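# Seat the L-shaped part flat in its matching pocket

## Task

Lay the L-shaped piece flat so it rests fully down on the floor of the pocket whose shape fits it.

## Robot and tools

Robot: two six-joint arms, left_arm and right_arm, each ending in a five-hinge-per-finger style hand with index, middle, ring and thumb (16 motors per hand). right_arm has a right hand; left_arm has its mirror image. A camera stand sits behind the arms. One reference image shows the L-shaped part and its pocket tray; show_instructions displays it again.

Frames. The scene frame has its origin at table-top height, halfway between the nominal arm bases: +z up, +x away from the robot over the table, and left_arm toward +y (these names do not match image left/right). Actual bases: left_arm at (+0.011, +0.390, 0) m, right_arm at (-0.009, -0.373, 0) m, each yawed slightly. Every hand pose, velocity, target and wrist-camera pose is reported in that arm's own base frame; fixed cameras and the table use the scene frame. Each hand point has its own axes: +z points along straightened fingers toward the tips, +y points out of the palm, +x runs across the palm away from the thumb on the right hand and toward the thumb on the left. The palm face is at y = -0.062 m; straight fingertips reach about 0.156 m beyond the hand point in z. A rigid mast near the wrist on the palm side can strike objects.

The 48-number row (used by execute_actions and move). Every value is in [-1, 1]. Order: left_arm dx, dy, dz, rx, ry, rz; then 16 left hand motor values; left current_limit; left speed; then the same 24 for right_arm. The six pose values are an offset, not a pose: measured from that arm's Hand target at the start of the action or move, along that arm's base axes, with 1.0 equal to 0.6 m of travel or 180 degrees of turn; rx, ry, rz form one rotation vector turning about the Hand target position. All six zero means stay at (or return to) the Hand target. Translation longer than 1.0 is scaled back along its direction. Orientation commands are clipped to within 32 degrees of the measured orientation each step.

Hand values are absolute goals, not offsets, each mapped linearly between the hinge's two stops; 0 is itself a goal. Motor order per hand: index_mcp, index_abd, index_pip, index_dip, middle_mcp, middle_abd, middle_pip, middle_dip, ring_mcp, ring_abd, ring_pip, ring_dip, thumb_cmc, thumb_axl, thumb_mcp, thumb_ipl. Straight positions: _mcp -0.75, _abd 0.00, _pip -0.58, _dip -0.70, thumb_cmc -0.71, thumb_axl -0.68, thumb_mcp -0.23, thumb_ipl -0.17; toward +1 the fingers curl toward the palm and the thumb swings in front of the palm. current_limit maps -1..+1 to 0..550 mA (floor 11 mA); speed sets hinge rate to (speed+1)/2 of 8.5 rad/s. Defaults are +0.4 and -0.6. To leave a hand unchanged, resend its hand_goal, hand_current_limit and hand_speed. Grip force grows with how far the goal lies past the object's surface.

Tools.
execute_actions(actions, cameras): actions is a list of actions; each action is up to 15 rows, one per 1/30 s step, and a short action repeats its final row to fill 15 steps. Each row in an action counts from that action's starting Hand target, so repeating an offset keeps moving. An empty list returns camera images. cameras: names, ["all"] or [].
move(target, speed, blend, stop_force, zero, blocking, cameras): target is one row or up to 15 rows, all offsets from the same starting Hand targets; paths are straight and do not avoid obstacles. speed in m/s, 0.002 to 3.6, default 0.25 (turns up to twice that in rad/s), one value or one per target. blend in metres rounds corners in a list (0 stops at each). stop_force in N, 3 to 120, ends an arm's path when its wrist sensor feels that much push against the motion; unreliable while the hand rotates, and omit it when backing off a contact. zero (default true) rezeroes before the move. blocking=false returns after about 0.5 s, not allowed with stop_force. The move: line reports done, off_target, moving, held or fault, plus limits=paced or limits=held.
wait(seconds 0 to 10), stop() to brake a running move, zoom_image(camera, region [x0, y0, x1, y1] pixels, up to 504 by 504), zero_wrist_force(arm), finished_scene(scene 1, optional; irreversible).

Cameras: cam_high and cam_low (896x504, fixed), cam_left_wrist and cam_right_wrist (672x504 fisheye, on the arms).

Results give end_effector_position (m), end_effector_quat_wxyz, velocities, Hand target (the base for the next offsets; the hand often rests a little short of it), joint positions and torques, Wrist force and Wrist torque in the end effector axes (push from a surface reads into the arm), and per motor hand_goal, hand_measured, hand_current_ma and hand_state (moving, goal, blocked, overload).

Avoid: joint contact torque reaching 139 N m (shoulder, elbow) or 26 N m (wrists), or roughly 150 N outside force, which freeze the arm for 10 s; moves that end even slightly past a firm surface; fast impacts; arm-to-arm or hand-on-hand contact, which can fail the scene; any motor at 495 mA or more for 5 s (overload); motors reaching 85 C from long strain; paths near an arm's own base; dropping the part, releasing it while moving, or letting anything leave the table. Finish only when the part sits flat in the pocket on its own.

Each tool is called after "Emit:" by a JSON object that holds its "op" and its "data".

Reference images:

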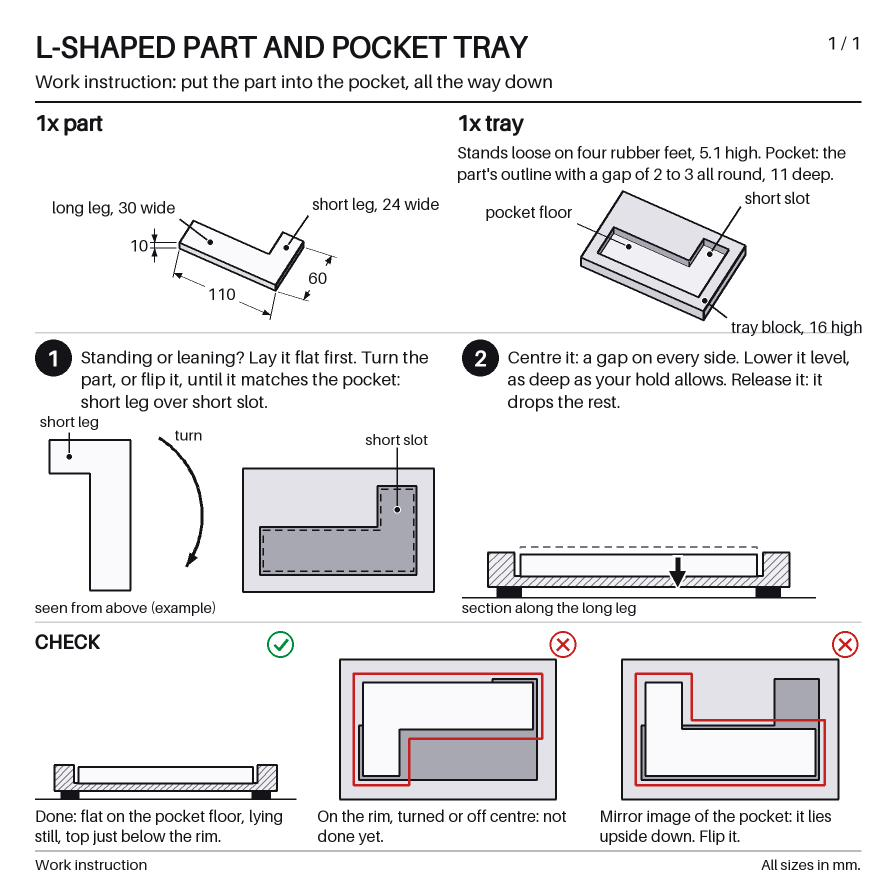

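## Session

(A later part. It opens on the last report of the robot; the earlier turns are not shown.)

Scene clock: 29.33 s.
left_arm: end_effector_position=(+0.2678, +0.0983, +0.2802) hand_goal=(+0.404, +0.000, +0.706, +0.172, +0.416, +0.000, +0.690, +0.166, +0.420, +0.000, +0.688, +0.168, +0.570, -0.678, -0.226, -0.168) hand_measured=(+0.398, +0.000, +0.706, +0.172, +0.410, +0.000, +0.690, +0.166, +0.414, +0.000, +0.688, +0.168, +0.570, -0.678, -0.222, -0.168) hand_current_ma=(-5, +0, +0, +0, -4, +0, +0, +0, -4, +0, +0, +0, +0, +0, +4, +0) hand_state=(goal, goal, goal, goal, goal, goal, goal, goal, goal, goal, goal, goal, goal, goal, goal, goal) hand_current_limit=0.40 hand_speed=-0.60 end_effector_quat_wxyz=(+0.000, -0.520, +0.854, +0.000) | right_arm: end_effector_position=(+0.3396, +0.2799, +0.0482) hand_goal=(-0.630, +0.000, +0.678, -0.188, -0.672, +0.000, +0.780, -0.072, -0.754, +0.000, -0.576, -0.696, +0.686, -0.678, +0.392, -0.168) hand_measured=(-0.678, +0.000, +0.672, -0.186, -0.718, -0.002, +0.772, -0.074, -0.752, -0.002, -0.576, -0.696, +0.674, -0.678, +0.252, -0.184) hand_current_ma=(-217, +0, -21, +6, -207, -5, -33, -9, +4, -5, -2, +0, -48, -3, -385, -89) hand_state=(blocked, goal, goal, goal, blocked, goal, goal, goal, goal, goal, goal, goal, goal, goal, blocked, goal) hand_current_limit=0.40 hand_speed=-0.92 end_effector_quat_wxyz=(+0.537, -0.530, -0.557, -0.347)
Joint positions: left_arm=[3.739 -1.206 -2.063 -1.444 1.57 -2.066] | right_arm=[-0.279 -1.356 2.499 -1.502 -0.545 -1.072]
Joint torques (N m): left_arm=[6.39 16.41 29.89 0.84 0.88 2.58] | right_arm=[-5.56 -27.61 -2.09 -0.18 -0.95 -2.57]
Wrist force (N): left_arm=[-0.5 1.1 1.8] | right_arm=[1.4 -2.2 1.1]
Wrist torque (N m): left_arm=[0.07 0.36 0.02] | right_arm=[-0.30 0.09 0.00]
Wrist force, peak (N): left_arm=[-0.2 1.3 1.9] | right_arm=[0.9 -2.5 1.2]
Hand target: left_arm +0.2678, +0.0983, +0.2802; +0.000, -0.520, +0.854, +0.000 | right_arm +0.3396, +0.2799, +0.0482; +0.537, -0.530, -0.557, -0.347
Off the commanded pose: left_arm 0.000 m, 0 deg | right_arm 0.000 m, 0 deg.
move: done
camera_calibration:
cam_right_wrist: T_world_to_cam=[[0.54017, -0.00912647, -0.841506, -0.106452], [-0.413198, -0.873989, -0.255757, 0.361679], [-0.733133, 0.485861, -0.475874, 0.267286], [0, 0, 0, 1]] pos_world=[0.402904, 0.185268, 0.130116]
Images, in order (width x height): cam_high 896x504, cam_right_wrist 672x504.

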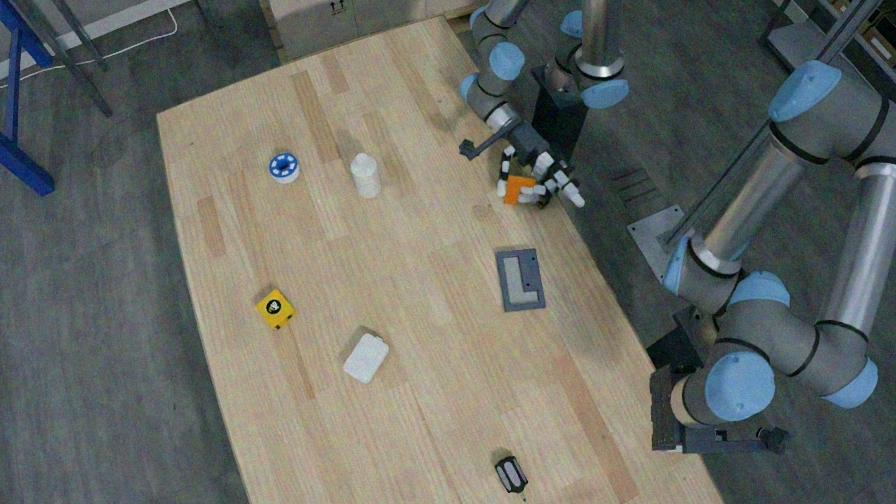

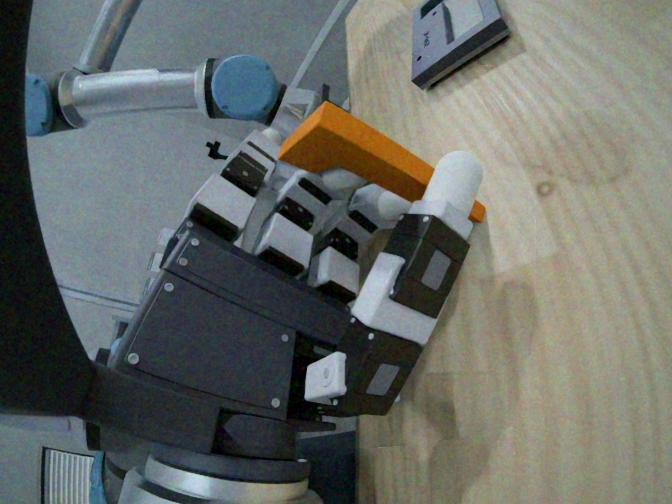

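Emit:
{"op": "move", "data": {"target": [0,0,0,0,0,0,0.404,0,0.706,0.172,0.416,0,0.69,0.166,0.42,0,0.688,0.168,0.571,-0.678,-0.226,-0.168,0.4,-0.6,0,0,0.1,0,0,0,-0.63,0,0.679,-0.188,-0.671,0,0.781,-0.072,-0.754,0,-0.576,-0.696,0.686,-0.677,0.393,-0.168,0.4,-0.92], "speed": 0.12, "cameras": ["cam_right_wrist"]}}

Emit:
{"op": "zoom_image", "data": {"camera": "cam_right_wrist", "region": [250, 0, 550, 260]}}

Scene clock: 31.83 s.
left_arm: end_effector_position=(+0.2678, +0.0983, +0.2802) hand_goal=(+0.404, +0.000, +0.706, +0.172, +0.416, +0.000, +0.690, +0.166, +0.420, +0.000, +0.688, +0.168, +0.570, -0.678, -0.226, -0.168) hand_measured=(+0.398, +0.000, +0.706, +0.172, +0.410, +0.000, +0.690, +0.166, +0.414, +0.000, +0.688, +0.168, +0.570, -0.678, -0.222, -0.168) hand_current_ma=(-5, +0, +0, +0, -4, +0, +0, +0, -4, +0, +0, +0, +0, +0, +4, +0) hand_state=(goal, goal, goal, goal, goal, goal, goal, goal, goal, goal, goal, goal, goal, goal, goal, goal) hand_current_limit=0.40 hand_speed=-0.60 end_effector_quat_wxyz=(+0.000, -0.520, +0.854, +0.000) | right_arm: end_effector_position=(+0.3396, +0.2799, +0.1081) hand_goal=(-0.630, +0.000, +0.678, -0.188, -0.672, +0.000, +0.780, -0.072, -0.754, +0.000, -0.576, -0.696, +0.686, -0.678, +0.392, -0.168) hand_measured=(-0.678, +0.000, +0.670, -0.188, -0.714, -0.002, +0.770, -0.074, -0.752, -0.002, -0.576, -0.696, +0.674, -0.682, +0.252, -0.186) hand_current_ma=(-215, +0, -30, +1, -191, -5, -33, -9, +4, -6, -2, +0, -48, -16, -385, -91) hand_state=(blocked, goal, goal, goal, blocked, goal, goal, goal, goal, goal, goal, goal, goal, goal, blocked, goal) hand_current_limit=0.40 hand_speed=-0.92 end_effector_quat_wxyz=(+0.537, -0.530, -0.557, -0.347) end_effector_velocity=(+0.000, +0.000, +0.001) end_effector_angular_velocity=(+0.000, +0.002, +0.000)
Joint positions: left_arm=[3.739 -1.206 -2.063 -1.444 1.57 -2.066] | right_arm=[-0.279 -1.551 2.448 -1.257 -0.545 -1.072]
Joint velocities: left_arm=[within noise] | right_arm=[0 -0.002 -0.001 0.005 0 0]
Joint torques (N m): left_arm=[6.86 16.43 29 0.61 0.78 2.87] | right_arm=[1.1 -22.53 -11.55 1.55 1.55 0.52]
Wrist force (N): left_arm=[-0.4 1.2 1.6] | right_arm=[-0.9 -1.5 1.3]
Wrist torque (N m): left_arm=[0.10 0.35 0.03] | right_arm=[-0.27 0.21 0.15]
Wrist force, peak (N): left_arm=[-0.4 1.3 1.9] | right_arm=[1.0 -2.4 1.4]
Hand target: left_arm +0.2678, +0.0983, +0.2802; +0.000, -0.520, +0.854, +0.000 | right_arm +0.3396, +0.2799, +0.1082; +0.537, -0.530, -0.557, -0.347
Off the commanded pose: left_arm 0.000 m, 0 deg | right_arm 0.000 m, 0 deg.
move: done
camera_calibration:
cam_right_wrist: T_world_to_cam=[[0.540255, -0.0091187, -0.841452, -0.0560627], [-0.413085, -0.874044, -0.25575, 0.376942], [-0.733134, 0.485761, -0.475974, 0.295998], [0, 0, 0, 1]] pos_world=[0.403004, 0.185168, 0.190116]
Images, in order (width x height): cam_right_wrist 672x504.

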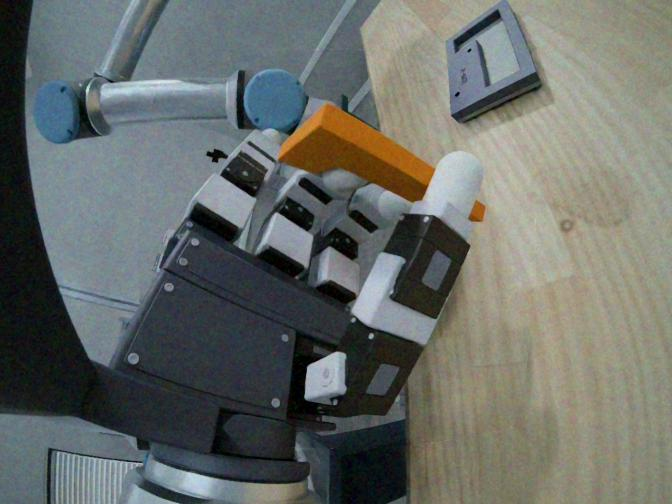

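Scaled by 1.680 from the camera's 672x504 image, which has a finer 960x720 frame.

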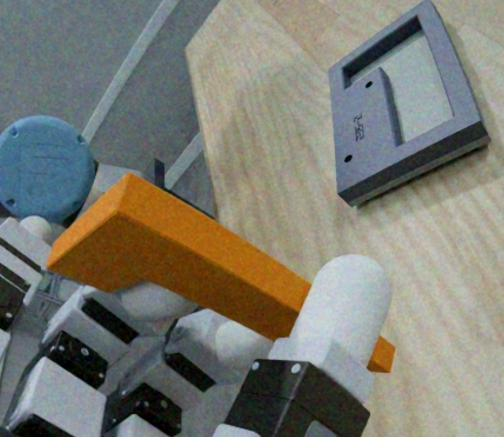

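Emit:
{"op": "zoom_image", "data": {"camera": "cam_right_wrist", "region": [435, 0, 555, 130]}}

Emit:
{"op": "zoom_image", "data": {"camera": "cam_right_wrist", "region": [270, 90, 400, 220]}}

Emit:
{"op": "zoom_image", "data": {"camera": "cam_right_wrist", "region": [380, 130, 510, 260]}}

Scaled by 3.877 from the camera's 672x504 image, which has a finer 960x720 frame.

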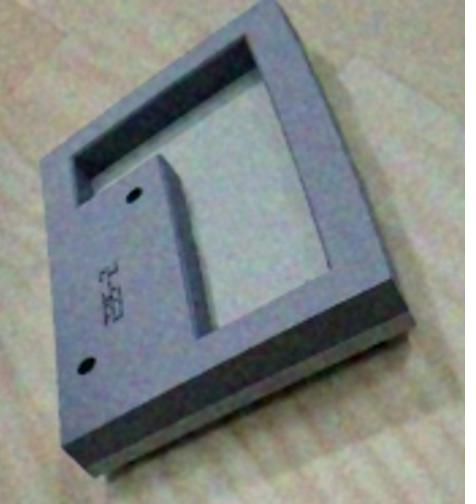

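Scaled by 3.877 from the camera's 672x504 image, which has a finer 960x720 frame.

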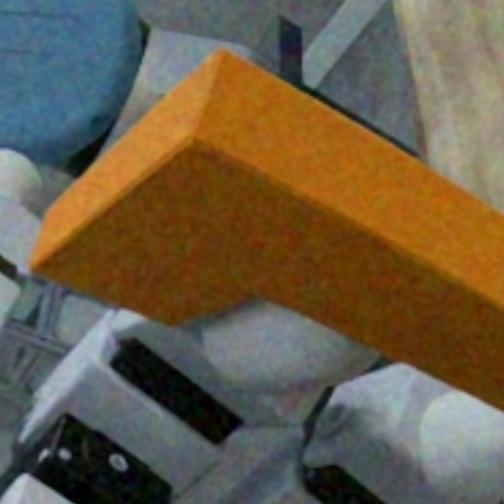

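Scaled by 3.877 from the camera's 672x504 image, which has a finer 960x720 frame.

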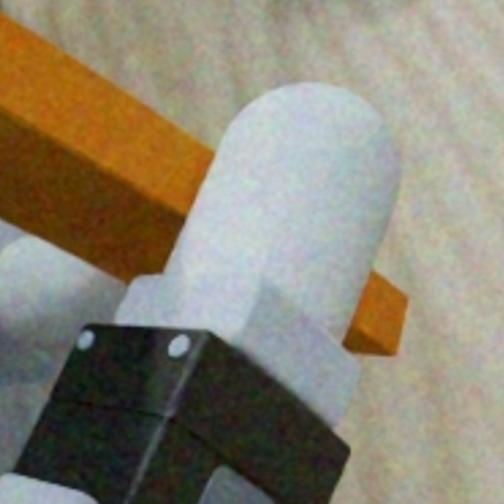

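Emit:
{"op": "move", "data": {"target": [[0,0,0,0,0,0,0.404,0,0.706,0.172,0.416,0,0.69,0.166,0.42,0,0.688,0.168,0.571,-0.678,-0.226,-0.168,0.4,-0.6,0.0507,0.0668,0.2363,-0.2238,0.1122,0.024,-0.63,0,0.679,-0.188,-0.671,0,0.781,-0.072,-0.754,0,-0.576,-0.696,0.686,-0.677,0.393,-0.168,0.4,-0.92],[0,0,0,0,0,0,0.404,0,0.706,0.172,0.416,0,0.69,0.166,0.42,0,0.688,0.168,0.571,-0.678,-0.226,-0.168,0.4,-0.6,0.1627,0.2908,0.0323,-0.4476,0.2244,0.048,-0.63,0,0.679,-0.188,-0.671,0,0.781,-0.072,-0.754,0,-0.576,-0.696,0.686,-0.677,0.393,-0.168,0.4,-0.92]], "speed": 0.28, "blend": 0.06, "cameras": ["all"]}}

Emit:
{"op": "zoom_image", "data": {"camera": "cam_high", "region": [460, 180, 600, 340]}}

Emit:
{"op": "zoom_image", "data": {"camera": "cam_right_wrist", "region": [230, 0, 530, 260]}}

Scene clock: 37.33 s.
left_arm: end_effector_position=(+0.2678, +0.0983, +0.2802) hand_goal=(+0.404, +0.000, +0.706, +0.172, +0.416, +0.000, +0.690, +0.166, +0.420, +0.000, +0.688, +0.168, +0.570, -0.678, -0.226, -0.168) hand_measured=(+0.398, +0.000, +0.706, +0.172, +0.410, +0.000, +0.690, +0.166, +0.414, +0.000, +0.688, +0.168, +0.570, -0.678, -0.222, -0.168) hand_current_ma=(-5, +0, +0, +0, -4, +0, +0, +0, -4, +0, +0, +0, +0, +0, +4, +0) hand_state=(goal, goal, goal, goal, goal, goal, goal, goal, goal, goal, goal, goal, goal, goal, goal, goal) hand_current_limit=0.40 hand_speed=-0.60 end_effector_quat_wxyz=(+0.000, -0.520, +0.854, +0.000) | right_arm: end_effector_position=(+0.4373, +0.4544, +0.1276) hand_goal=(-0.630, +0.000, +0.678, -0.188, -0.672, +0.000, +0.780, -0.072, -0.754, +0.000, -0.576, -0.696, +0.686, -0.678, +0.392, -0.168) hand_measured=(-0.674, +0.000, +0.668, -0.188, -0.712, -0.002, +0.768, -0.074, -0.748, -0.002, -0.576, -0.696, +0.674, -0.682, +0.252, -0.186) hand_current_ma=(-197, +0, -37, -1, -180, -4, -45, -9, +21, -5, -2, +0, -46, -16, -385, -100) hand_state=(blocked, goal, goal, goal, blocked, goal, goal, goal, goal, goal, goal, goal, goal, goal, blocked, goal) hand_current_limit=0.40 hand_speed=-0.92 end_effector_quat_wxyz=(-0.243, +0.785, +0.477, -0.313)
Joint positions: left_arm=[3.739 -1.206 -2.063 -1.444 1.57 -2.066] | right_arm=[0.541 -0.868 1.089 -1.093 -1.111 0.85]
Joint torques (N m): left_arm=[5.05 15.36 29.51 0.84 0.64 3.12] | right_arm=[2 -43.32 -28.8 0.69 0.9 2.03]
Wrist force (N): left_arm=[-0.3 1.4 1.8] | right_arm=[0.5 -0.1 0.6]
Wrist torque (N m): left_arm=[0.11 0.32 0.04] | right_arm=[0.18 -0.16 0.29]
Wrist force, peak (N): left_arm=[-0.3 1.4 1.8] | right_arm=[-2.3 -1.6 1.1]
Hand target: left_arm +0.2678, +0.0983, +0.2802; +0.000, -0.520, +0.854, +0.000 | right_arm +0.4372, +0.4544, +0.1276; -0.243, +0.785, +0.477, -0.313
Off the commanded pose: left_arm 0.000 m, 0 deg | right_arm 0.000 m, 0 deg.
move: done
camera_calibration:
cam_left_wrist: T_world_to_cam=[[0.93394, 0.357181, -0.0133658, -0.309171], [0.256639, -0.644082, 0.720621, -0.250013], [0.248783, -0.676446, -0.693201, 0.326206], [0, 0, 0, 1]] pos_world=[0.271755, 0.170062, 0.402159]
cam_right_wrist: T_world_to_cam=[[0.128036, -0.951532, -0.279632, 0.44594], [0.0149485, -0.280069, 0.959863, -0.0373914], [-0.991657, -0.127077, -0.021635, 0.6256], [0, 0, 0, 1]] pos_world=[0.563843, 0.493353, 0.174125]

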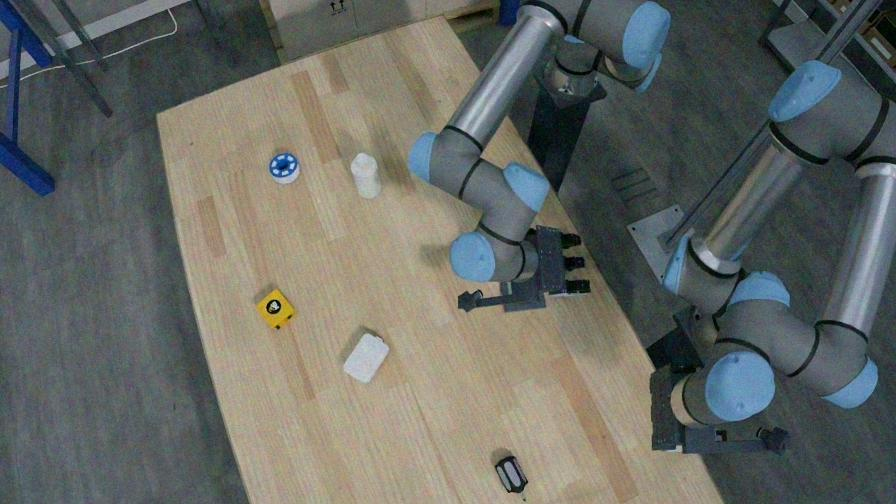

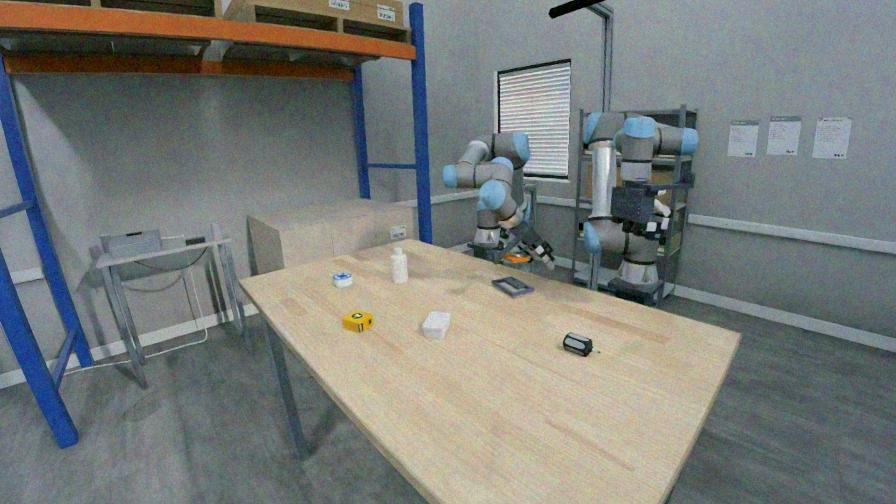

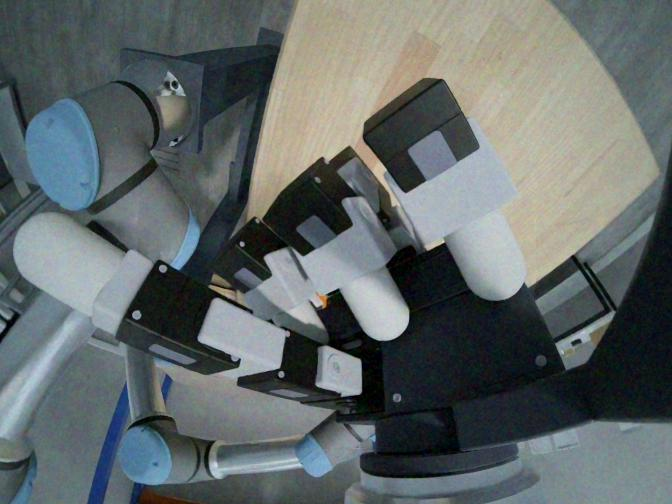

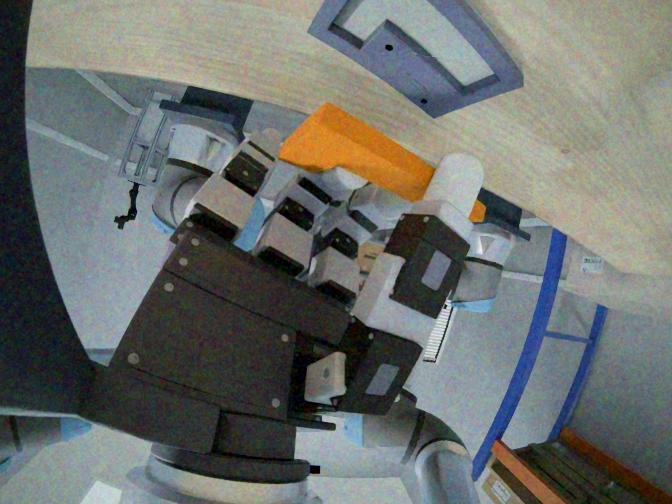

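Scaled by 3.150.

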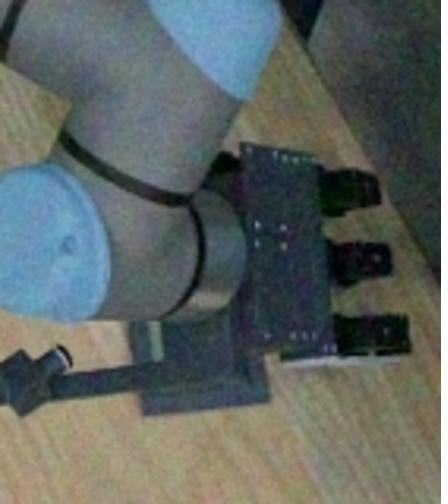

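Scaled by 1.680 from the camera's 672x504 image, which has a finer 960x720 frame.

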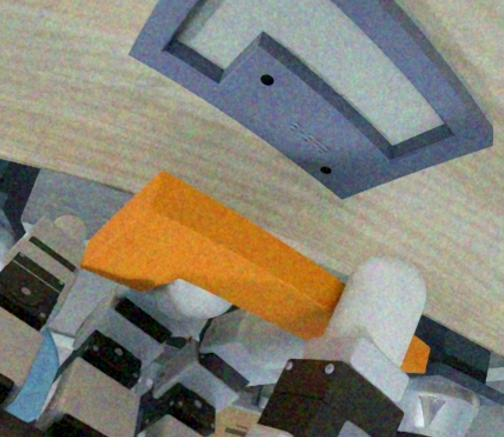

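Emit:
{"op": "zoom_image", "data": {"camera": "cam_right_wrist", "region": [270, 90, 400, 220]}}

Emit:
{"op": "zoom_image", "data": {"camera": "cam_right_wrist", "region": [380, 130, 510, 260]}}

Emit:
{"op": "zoom_image", "data": {"camera": "cam_right_wrist", "region": [300, 0, 420, 120]}}

Emit:
{"op": "zoom_image", "data": {"camera": "cam_right_wrist", "region": [410, 0, 530, 120]}}

Scaled by 3.877 from the camera's 672x504 image, which has a finer 960x720 frame.

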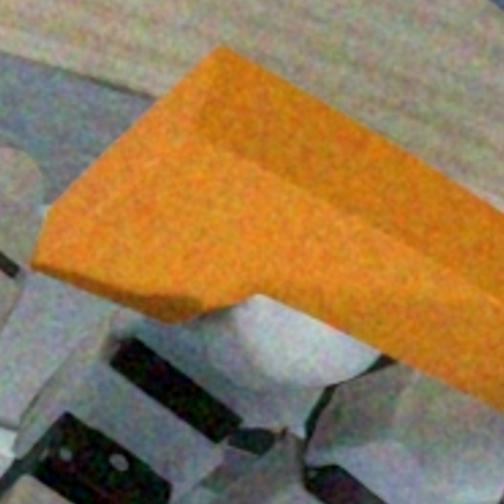

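Scaled by 3.877 from the camera's 672x504 image, which has a finer 960x720 frame.

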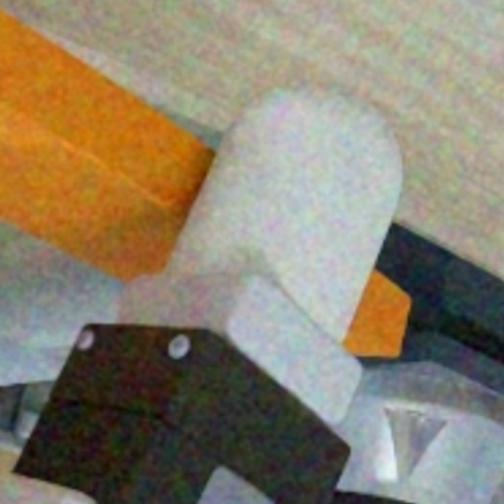

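Scaled by 4.200 from the camera's 672x504 image, which has a finer 960x720 frame.

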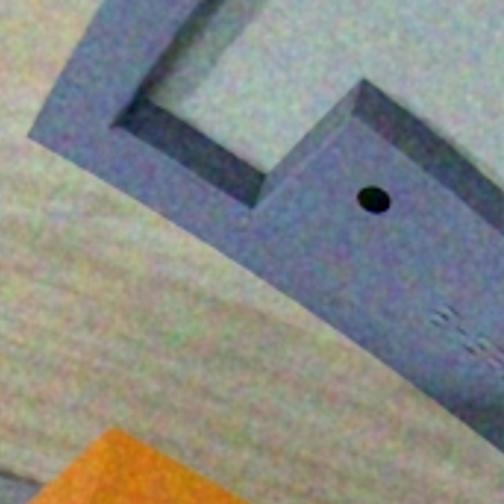

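Scaled by 4.200 from the camera's 672x504 image, which has a finer 960x720 frame.

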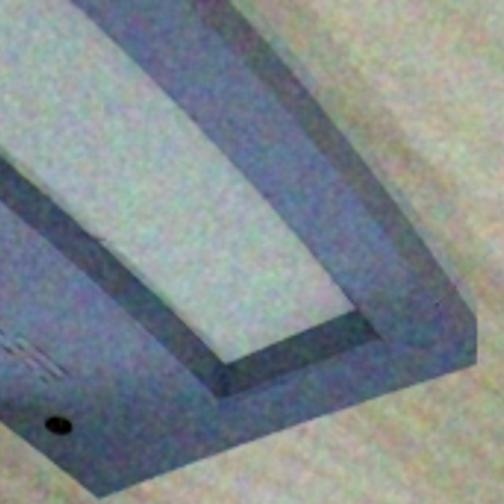

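Emit:
{"op": "move", "data": {"target": [[0,0,0,0,0,0,0.404,0,0.706,0.172,0.416,0,0.69,0.166,0.42,0,0.688,0.168,0.571,-0.678,-0.226,-0.168,0.4,-0.6,-0.0025,0.0023,-0.1127,0.004,0.0103,0,-0.63,0,0.679,-0.188,-0.671,0,0.781,-0.072,-0.754,0,-0.576,-0.696,0.686,-0.677,0.393,-0.168,0.4,-0.92],[0,0,0,0,0,0,0.404,0,0.706,0.172,0.416,0,0.69,0.166,0.42,0,0.688,0.168,0.571,-0.678,-0.226,-0.168,0.4,-0.6,-0.0025,0.0023,-0.146,0.004,0.0103,0,-0.63,0,0.679,-0.188,-0.671,0,0.781,-0.072,-0.754,0,-0.576,-0.696,0.686,-0.677,0.393,-0.168,0.4,-0.92]], "speed": [0.15, 0.05], "blend": 0.01, "cameras": ["cam_right_wrist", "cam_high"]}}

Emit:
{"op": "zoom_image", "data": {"camera": "cam_right_wrist", "region": [250, 60, 450, 220]}}

Emit:
{"op": "zoom_image", "data": {"camera": "cam_right_wrist", "region": [400, 80, 600, 240]}}

Scene clock: 42.67 s.
left_arm: end_effector_position=(+0.2678, +0.0983, +0.2802) hand_goal=(+0.404, +0.000, +0.706, +0.172, +0.416, +0.000, +0.690, +0.166, +0.420, +0.000, +0.688, +0.168, +0.570, -0.678, -0.226, -0.168) hand_measured=(+0.398, +0.000, +0.706, +0.172, +0.410, +0.000, +0.690, +0.166, +0.414, +0.000, +0.688, +0.168, +0.570, -0.678, -0.222, -0.168) hand_current_ma=(-5, +0, +0, +0, -4, +0, +0, +0, -4, +0, +0, +0, +0, +0, +4, +0) hand_state=(goal, goal, goal, goal, goal, goal, goal, goal, goal, goal, goal, goal, goal, goal, goal, goal) hand_current_limit=0.40 hand_speed=-0.60 end_effector_quat_wxyz=(+0.000, -0.520, +0.854, +0.000) | right_arm: end_effector_position=(+0.4357, +0.4557, +0.0399) hand_goal=(-0.630, +0.000, +0.678, -0.188, -0.672, +0.000, +0.780, -0.072, -0.754, +0.000, -0.576, -0.696, +0.686, -0.678, +0.392, -0.168) hand_measured=(-0.674, +0.000, +0.668, -0.188, -0.718, -0.002, +0.768, -0.074, -0.794, -0.032, -0.606, -0.704, +0.676, -0.682, +0.252, -0.186) hand_current_ma=(-193, +0, -38, -2, -203, -4, -45, -9, -180, -112, -118, -30, -36, -16, -385, -100) hand_state=(blocked, goal, goal, goal, blocked, goal, goal, goal, blocked, blocked, blocked, goal, goal, goal, blocked, goal) hand_current_limit=0.40 hand_speed=-0.92 end_effector_quat_wxyz=(-0.255, +0.778, +0.475, -0.322)
Joint positions: left_arm=[3.739 -1.206 -2.063 -1.444 1.57 -2.066] | right_arm=[0.536 -0.785 1.18 -1.234 -1.094 0.826]
Joint torques (N m): left_arm=[5.71 14.78 29.13 0.8 0.41 3.08] | right_arm=[7.43 -58.66 -22.82 0.73 -1.64 3.18]
Wrist force (N): left_arm=[-0.4 1.1 1.6] | right_arm=[-1.3 -5.3 -5.0]
Wrist torque (N m): left_arm=[0.09 0.34 0.03] | right_arm=[0.67 0.08 -0.13]
Wrist force, peak (N): left_arm=[-0.6 1.4 2.0] | right_arm=[-2.6 -8.3 -10.0]
Hand target: left_arm +0.2678, +0.0983, +0.2802; +0.000, -0.520, +0.854, +0.000 | right_arm +0.4357, +0.4558, +0.0400; -0.255, +0.778, +0.475, -0.322
Off the commanded pose: left_arm 0.000 m, 0 deg | right_arm 0.000 m, 0 deg.
move: done
camera_calibration:
cam_right_wrist: T_world_to_cam=[[0.11852, -0.94807, -0.295154, 0.42609], [0.0462292, -0.291659, 0.955405, 0.0390627], [-0.991875, -0.12688, 0.00926107, 0.621079], [0, 0, 0, 1]] pos_world=[0.563727, 0.494159, 0.0826899]
Images, in order (width x height): cam_high 896x504, cam_right_wrist 672x504.

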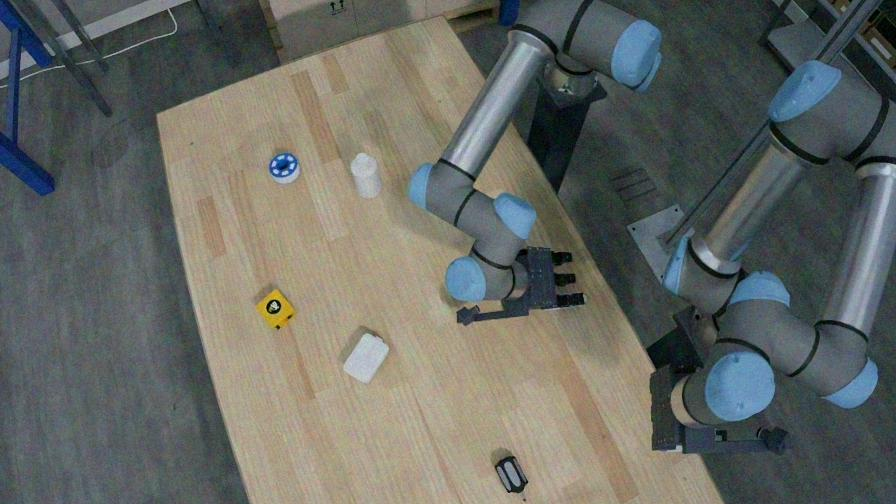

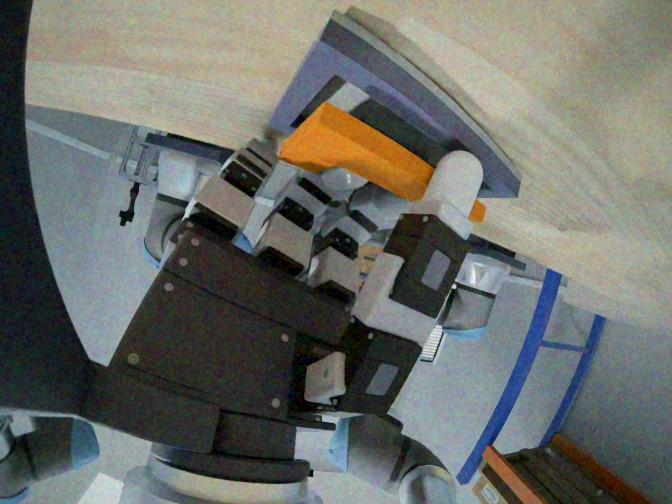

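Scaled by 2.520 from the camera's 672x504 image, which has a finer 960x720 frame.

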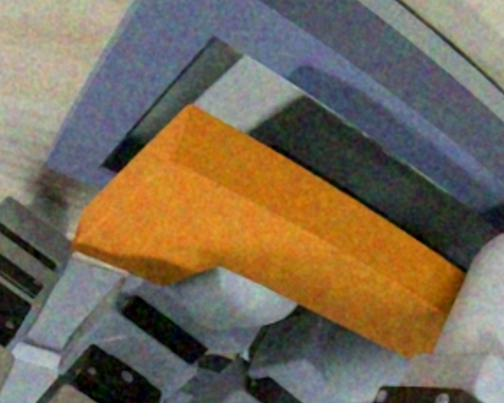

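Scaled by 2.520 from the camera's 672x504 image, which has a finer 960x720 frame.

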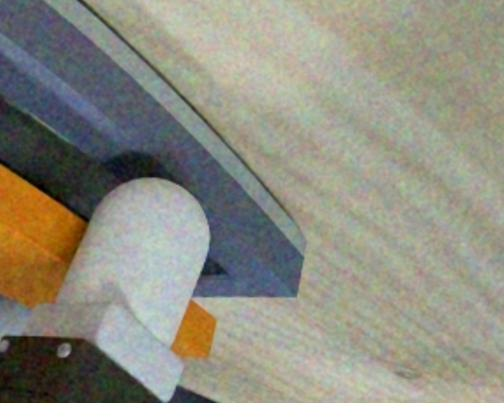

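Emit:
{"op": "move", "data": {"target": [[0,0,0,0,0,0,0.404,0,0.706,0.172,0.416,0,0.69,0.166,0.42,0,0.688,0.168,0.571,-0.678,-0.226,-0.168,0.4,-0.6,0,0,0.05,0,0,0,-0.63,0,0.679,-0.188,-0.671,0,0.781,-0.072,-0.97,0,-0.97,-0.97,0.686,-0.677,0.393,-0.168,0.4,-0.8],[0,0,0,0,0,0,0.404,0,0.706,0.172,0.416,0,0.69,0.166,0.42,0,0.688,0.168,0.571,-0.678,-0.226,-0.168,0.4,-0.6,0,0,-0.003,0,0,0,-0.63,0,0.679,-0.188,-0.671,0,0.781,-0.072,-0.97,0,-0.97,-0.97,0.686,-0.677,0.393,-0.168,0.4,-0.8]], "speed": [0.1, 0.05], "cameras": ["cam_right_wrist", "cam_high"]}}

Emit:
{"op": "zoom_image", "data": {"camera": "cam_right_wrist", "region": [260, 60, 400, 180]}}

Emit:
{"op": "zoom_image", "data": {"camera": "cam_right_wrist", "region": [390, 100, 530, 240]}}

Scene clock: 45.07 s.
left_arm: end_effector_position=(+0.2678, +0.0983, +0.2802) hand_goal=(+0.404, +0.000, +0.706, +0.172, +0.416, +0.000, +0.690, +0.166, +0.420, +0.000, +0.688, +0.168, +0.570, -0.678, -0.226, -0.168) hand_measured=(+0.398, +0.000, +0.706, +0.172, +0.410, +0.000, +0.690, +0.166, +0.414, +0.000, +0.688, +0.168, +0.570, -0.678, -0.222, -0.168) hand_current_ma=(-5, +0, +0, +0, -4, +0, +0, +0, -4, +0, +0, +0, +0, +0, +4, +0) hand_state=(goal, goal, goal, goal, goal, goal, goal, goal, goal, goal, goal, goal, goal, goal, goal, goal) hand_current_limit=0.40 hand_speed=-0.60 end_effector_quat_wxyz=(+0.000, -0.520, +0.854, +0.000) | right_arm: end_effector_position=(+0.4357, +0.4558, +0.0381) hand_goal=(-0.630, +0.000, +0.678, -0.188, -0.672, +0.000, +0.780, -0.072, -0.970, +0.000, -0.970, -0.970, +0.686, -0.678, +0.392, -0.168) hand_measured=(-0.672, +0.000, +0.668, -0.188, -0.728, -0.004, +0.774, -0.074, -0.950, -0.002, -0.962, -0.966, +0.680, -0.682, +0.252, -0.186) hand_current_ma=(-185, +0, -40, -2, -258, -13, -29, -9, +83, -7, +32, +12, -21, -16, -385, -100) hand_state=(blocked, goal, goal, goal, blocked, goal, moving, goal, goal, goal, goal, goal, goal, goal, blocked, goal) hand_current_limit=0.40 hand_speed=-0.80 end_effector_quat_wxyz=(-0.255, +0.778, +0.475, -0.322)
Joint positions: left_arm=[3.739 -1.206 -2.063 -1.444 1.57 -2.066] | right_arm=[0.536 -0.783 1.181 -1.238 -1.094 0.826]
Joint torques (N m): left_arm=[4.47 14.26 26.49 0.91 0.38 3] | right_arm=[-2.45 -58.72 -25.79 0.4 1.09 -2.41]
Wrist force (N): left_arm=[-0.4 1.2 1.7] | right_arm=[-0.8 -5.1 0.2]
Wrist torque (N m): left_arm=[0.10 0.35 0.02] | right_arm=[0.14 -0.19 0.00]
Wrist force, peak (N): left_arm=[-0.3 1.4 1.9] | right_arm=[-1.7 -8.6 -1.0]
Hand target: left_arm +0.2678, +0.0983, +0.2802; +0.000, -0.520, +0.854, +0.000 | right_arm +0.4357, +0.4558, +0.0382; -0.255, +0.778, +0.475, -0.322
Off the commanded pose: left_arm 0.000 m, 0 deg | right_arm 0.000 m, 0 deg.
move: done
camera_calibration:
cam_right_wrist: T_world_to_cam=[[0.11852, -0.94807, -0.295154, 0.425559], [0.0462292, -0.291659, 0.955405, 0.0407825], [-0.991875, -0.12688, 0.00926107, 0.621096], [0, 0, 0, 1]] pos_world=[0.563727, 0.494159, 0.0808899]
Images, in order (width x height): cam_high 896x504, cam_right_wrist 672x504.

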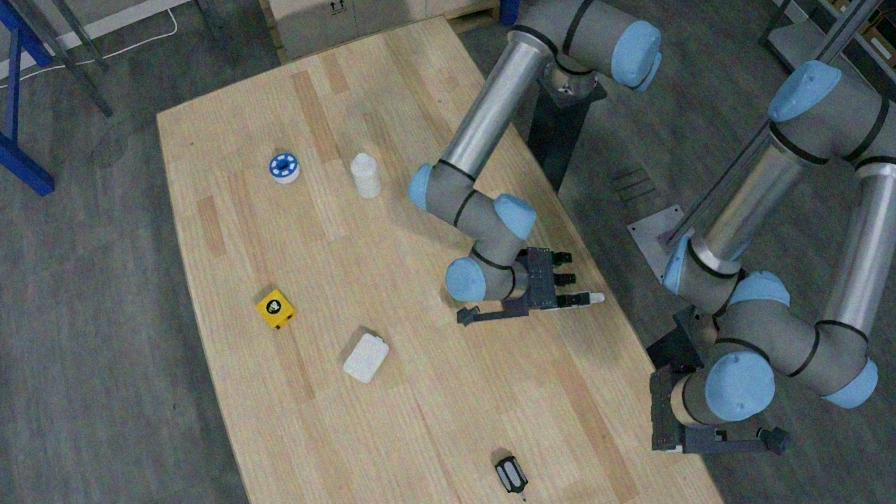

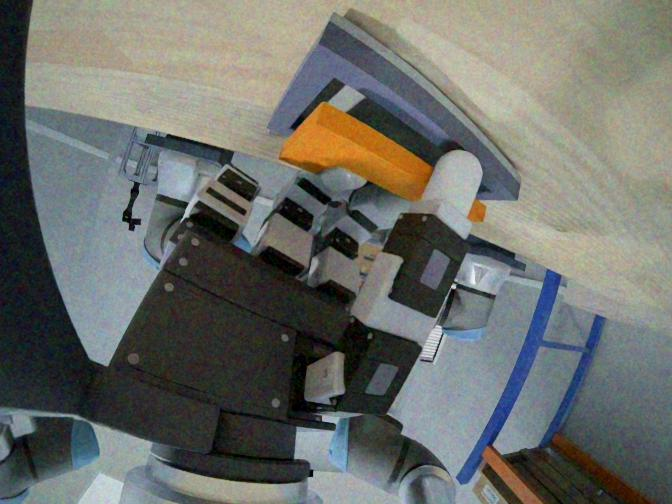

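Scaled by 3.600 from the camera's 672x504 image, which has a finer 960x720 frame.

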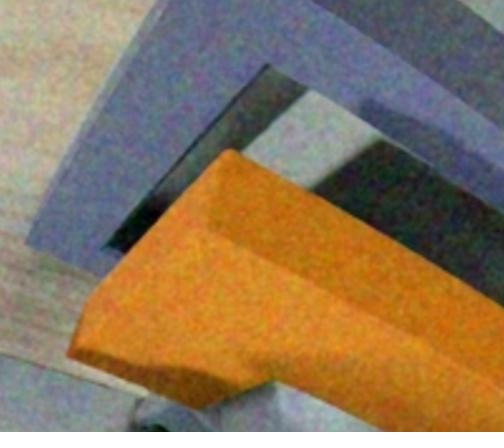

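Scaled by 3.600 from the camera's 672x504 image, which has a finer 960x720 frame.

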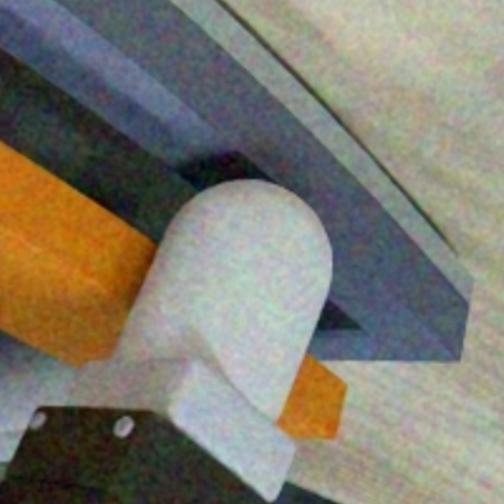

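Emit:
{"op": "zoom_image", "data": {"camera": "cam_right_wrist", "region": [180, 110, 420, 310]}}

Emit:
{"op": "zoom_image", "data": {"camera": "cam_high", "region": [440, 220, 620, 340]}}

Emit:
{"op": "execute_actions", "data": {"actions": [], "cameras": ["cam_low"]}}

Emit:
{"op": "zoom_image", "data": {"camera": "cam_low", "region": [450, 210, 570, 310]}}

Scaled by 2.100 from the camera's 672x504 image, which has a finer 960x720 frame.

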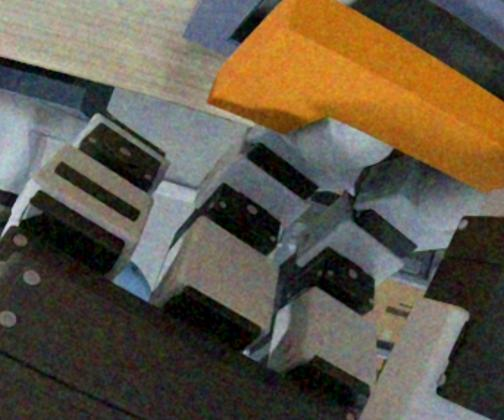

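Scaled by 2.800.

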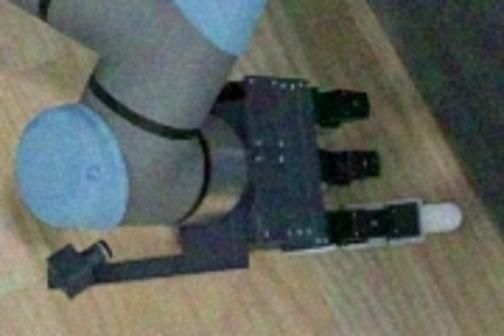

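Scene clock: 46.37 s.
left_arm: end_effector_position=(+0.2678, +0.0983, +0.2802) hand_goal=(+0.404, +0.000, +0.706, +0.172, +0.416, +0.000, +0.690, +0.166, +0.420, +0.000, +0.688, +0.168, +0.570, -0.678, -0.226, -0.168) hand_measured=(+0.398, +0.000, +0.706, +0.172, +0.410, +0.000, +0.690, +0.166, +0.414, +0.000, +0.688, +0.168, +0.570, -0.678, -0.222, -0.168) hand_current_ma=(-5, +0, +0, +0, -4, +0, +0, +0, -4, +0, +0, +0, +0, +0, +4, +0) hand_state=(goal, goal, goal, goal, goal, goal, goal, goal, goal, goal, goal, goal, goal, goal, goal, goal) hand_current_limit=0.40 hand_speed=-0.60 end_effector_quat_wxyz=(+0.000, -0.520, +0.854, +0.000) | right_arm: end_effector_position=(+0.4357, +0.4558, +0.0382) hand_goal=(-0.630, +0.000, +0.678, -0.188, -0.672, +0.000, +0.780, -0.072, -0.970, +0.000, -0.970, -0.970, +0.686, -0.678, +0.392, -0.168) hand_measured=(-0.672, +0.000, +0.668, -0.188, -0.728, -0.004, +0.770, -0.074, -0.950, -0.002, -0.962, -0.966, +0.680, -0.682, +0.252, -0.186) hand_current_ma=(-184, +0, -40, -2, -258, -13, -33, -9, +83, -7, +32, +12, -20, -16, -385, -100) hand_state=(blocked, goal, goal, goal, blocked, goal, goal, goal, goal, goal, goal, goal, goal, goal, blocked, goal) hand_current_limit=0.40 hand_speed=-0.80 end_effector_quat_wxyz=(-0.255, +0.778, +0.475, -0.322)
Joint positions: left_arm=[3.739 -1.206 -2.063 -1.444 1.57 -2.066] | right_arm=[0.536 -0.784 1.181 -1.238 -1.094 0.826]
Joint velocities: within noise
Joint torques (N m): left_arm=[6.25 14.09 26.7 0.65 0.29 2.92] | right_arm=[-6.32 -60.67 -25.38 -1.69 -1.36 -2.38]
Wrist force (N): left_arm=[-0.5 1.0 1.6] | right_arm=[-0.7 -3.9 0.4]
Wrist torque (N m): left_arm=[0.08 0.35 0.02] | right_arm=[0.12 -0.18 0.03]
Wrist force, peak (N): left_arm=[-0.2 1.4 1.8] | right_arm=[-0.9 -4.9 0.5]
Hand target: left_arm +0.2678, +0.0983, +0.2802; +0.000, -0.520, +0.854, +0.000 | right_arm +0.4357, +0.4558, +0.0382; -0.255, +0.778, +0.475, -0.322
Off the commanded pose: left_arm 0.000 m, 0 deg | right_arm 0.000 m, 0 deg.
Images, in order (width x height): cam_low 896x504.

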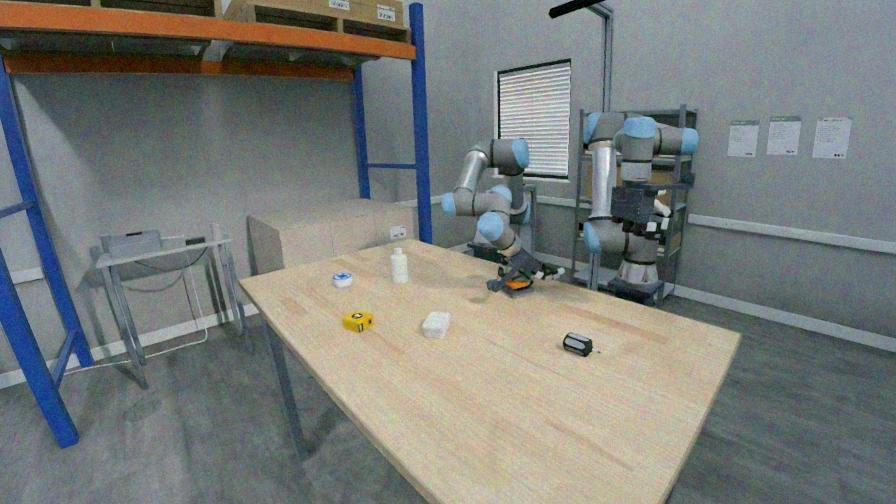

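Scaled by 4.200.

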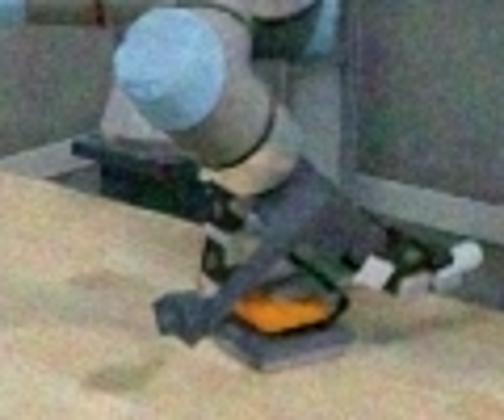

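Emit:
{"op": "move", "data": {"target": [[0,0,0,0,0,0,0.404,0,0.706,0.172,0.416,0,0.69,0.166,0.42,0,0.688,0.168,0.571,-0.678,-0.226,-0.168,0.4,-0.6,0,0,0.005,0,0,0,-0.63,0,0.679,-0.188,-0.671,0,0.781,-0.072,-0.97,0,-0.97,-0.97,0.686,-0.677,0.393,-0.168,0.4,-0.8],[0,0,0,0,0,0,0.404,0,0.706,0.172,0.416,0,0.69,0.166,0.42,0,0.688,0.168,0.571,-0.678,-0.226,-0.168,0.4,-0.6,-0.0025,-0.0017,0.005,0,0,-0.0056,-0.63,0,0.679,-0.188,-0.671,0,0.781,-0.072,-0.97,0,-0.97,-0.97,0.686,-0.677,0.393,-0.168,0.4,-0.8],[0,0,0,0,0,0,0.404,0,0.706,0.172,0.416,0,0.69,0.166,0.42,0,0.688,0.168,0.571,-0.678,-0.226,-0.168,0.4,-0.6,-0.0025,-0.0017,0.0015,0,0,-0.0056,-0.63,0,0.679,-0.188,-0.671,0,0.781,-0.072,-0.97,0,-0.97,-0.97,0.686,-0.677,0.393,-0.168,0.4,-0.8]], "speed": 0.02, "cameras": ["cam_right_wrist"]}}

Emit:
{"op": "zoom_image", "data": {"camera": "cam_right_wrist", "region": [260, 60, 400, 180]}}

Emit:
{"op": "zoom_image", "data": {"camera": "cam_right_wrist", "region": [390, 100, 530, 240]}}

Scene clock: 50.70 s.
left_arm: end_effector_position=(+0.2678, +0.0983, +0.2802) hand_goal=(+0.404, +0.000, +0.706, +0.172, +0.416, +0.000, +0.690, +0.166, +0.420, +0.000, +0.688, +0.168, +0.570, -0.678, -0.226, -0.168) hand_measured=(+0.398, +0.000, +0.706, +0.172, +0.410, +0.000, +0.690, +0.166, +0.414, +0.000, +0.688, +0.168, +0.570, -0.678, -0.222, -0.168) hand_current_ma=(-5, +0, +0, +0, -4, +0, +0, +0, -4, +0, +0, +0, +0, +0, +4, +0) hand_state=(goal, goal, goal, goal, goal, goal, goal, goal, goal, goal, goal, goal, goal, goal, goal, goal) hand_current_limit=0.40 hand_speed=-0.60 end_effector_quat_wxyz=(+0.000, -0.520, +0.854, +0.000) | right_arm: end_effector_position=(+0.4342, +0.4547, +0.0389) hand_goal=(-0.630, +0.000, +0.678, -0.188, -0.672, +0.000, +0.780, -0.072, -0.970, +0.000, -0.970, -0.970, +0.686, -0.678, +0.392, -0.168) hand_measured=(-0.670, +0.000, +0.666, -0.190, -0.716, -0.004, +0.768, -0.074, -0.950, -0.002, -0.962, -0.966, +0.678, -0.682, +0.252, -0.186) hand_current_ma=(-180, +0, -42, -4, -199, -13, -44, -8, +83, -7, +32, +12, -29, -19, -385, -101) hand_state=(blocked, goal, goal, goal, blocked, goal, goal, goal, goal, goal, goal, goal, goal, goal, blocked, goal) hand_current_limit=0.40 hand_speed=-0.80 end_effector_quat_wxyz=(-0.258, +0.782, +0.468, -0.320)
Joint positions: left_arm=[3.739 -1.206 -2.063 -1.444 1.57 -2.066] | right_arm=[0.533 -0.792 1.195 -1.249 -1.085 0.838]
Joint torques (N m): left_arm=[5.74 13.37 26.59 0.55 0.44 2.8] | right_arm=[2.44 -59.33 -22.8 0.52 -1.13 -2.47]
Wrist force (N): left_arm=[-0.4 1.2 1.7] | right_arm=[-0.1 -1.3 0.3]
Wrist torque (N m): left_arm=[0.10 0.35 0.03] | right_arm=[0.08 -0.13 0.01]
Wrist force, peak (N): left_arm=[-0.3 1.4 1.9] | right_arm=[-0.6 -4.3 0.4]
Hand target: left_arm +0.2678, +0.0983, +0.2802; +0.000, -0.520, +0.854, +0.000 | right_arm +0.4342, +0.4548, +0.0391; -0.258, +0.782, +0.468, -0.320
Off the commanded pose: left_arm 0.000 m, 0 deg | right_arm 0.000 m, 0 deg.
move: done
camera_calibration:
cam_right_wrist: T_world_to_cam=[[0.10171, -0.950003, -0.295212, 0.433192], [0.0409596, -0.2925, 0.955388, 0.0423733], [-0.99397, -0.109265, 0.00916144, 0.612409], [0, 0, 0, 1]] pos_world=[0.562921, 0.490843, 0.0817899]
Images, in order (width x height): cam_right_wrist 672x504.

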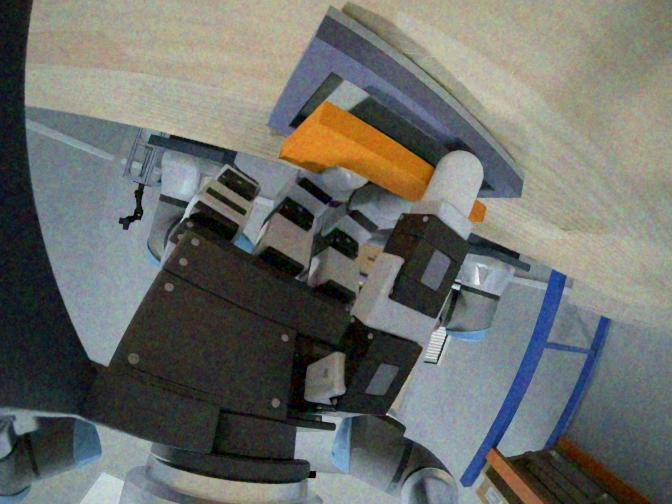

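Scaled by 3.600 from the camera's 672x504 image, which has a finer 960x720 frame.

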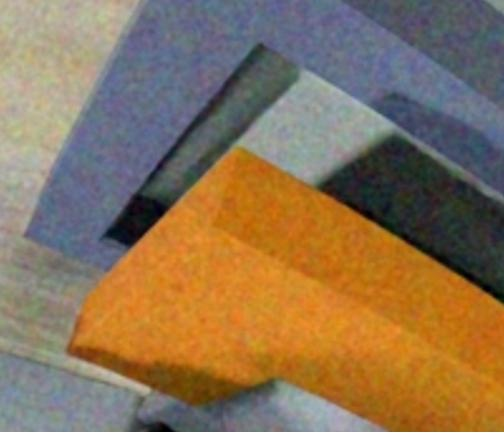

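Scaled by 3.600 from the camera's 672x504 image, which has a finer 960x720 frame.

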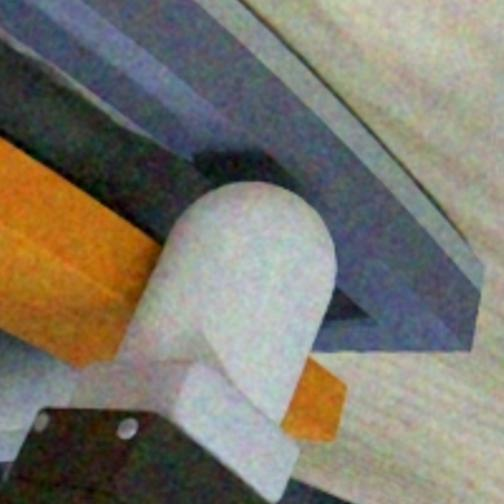

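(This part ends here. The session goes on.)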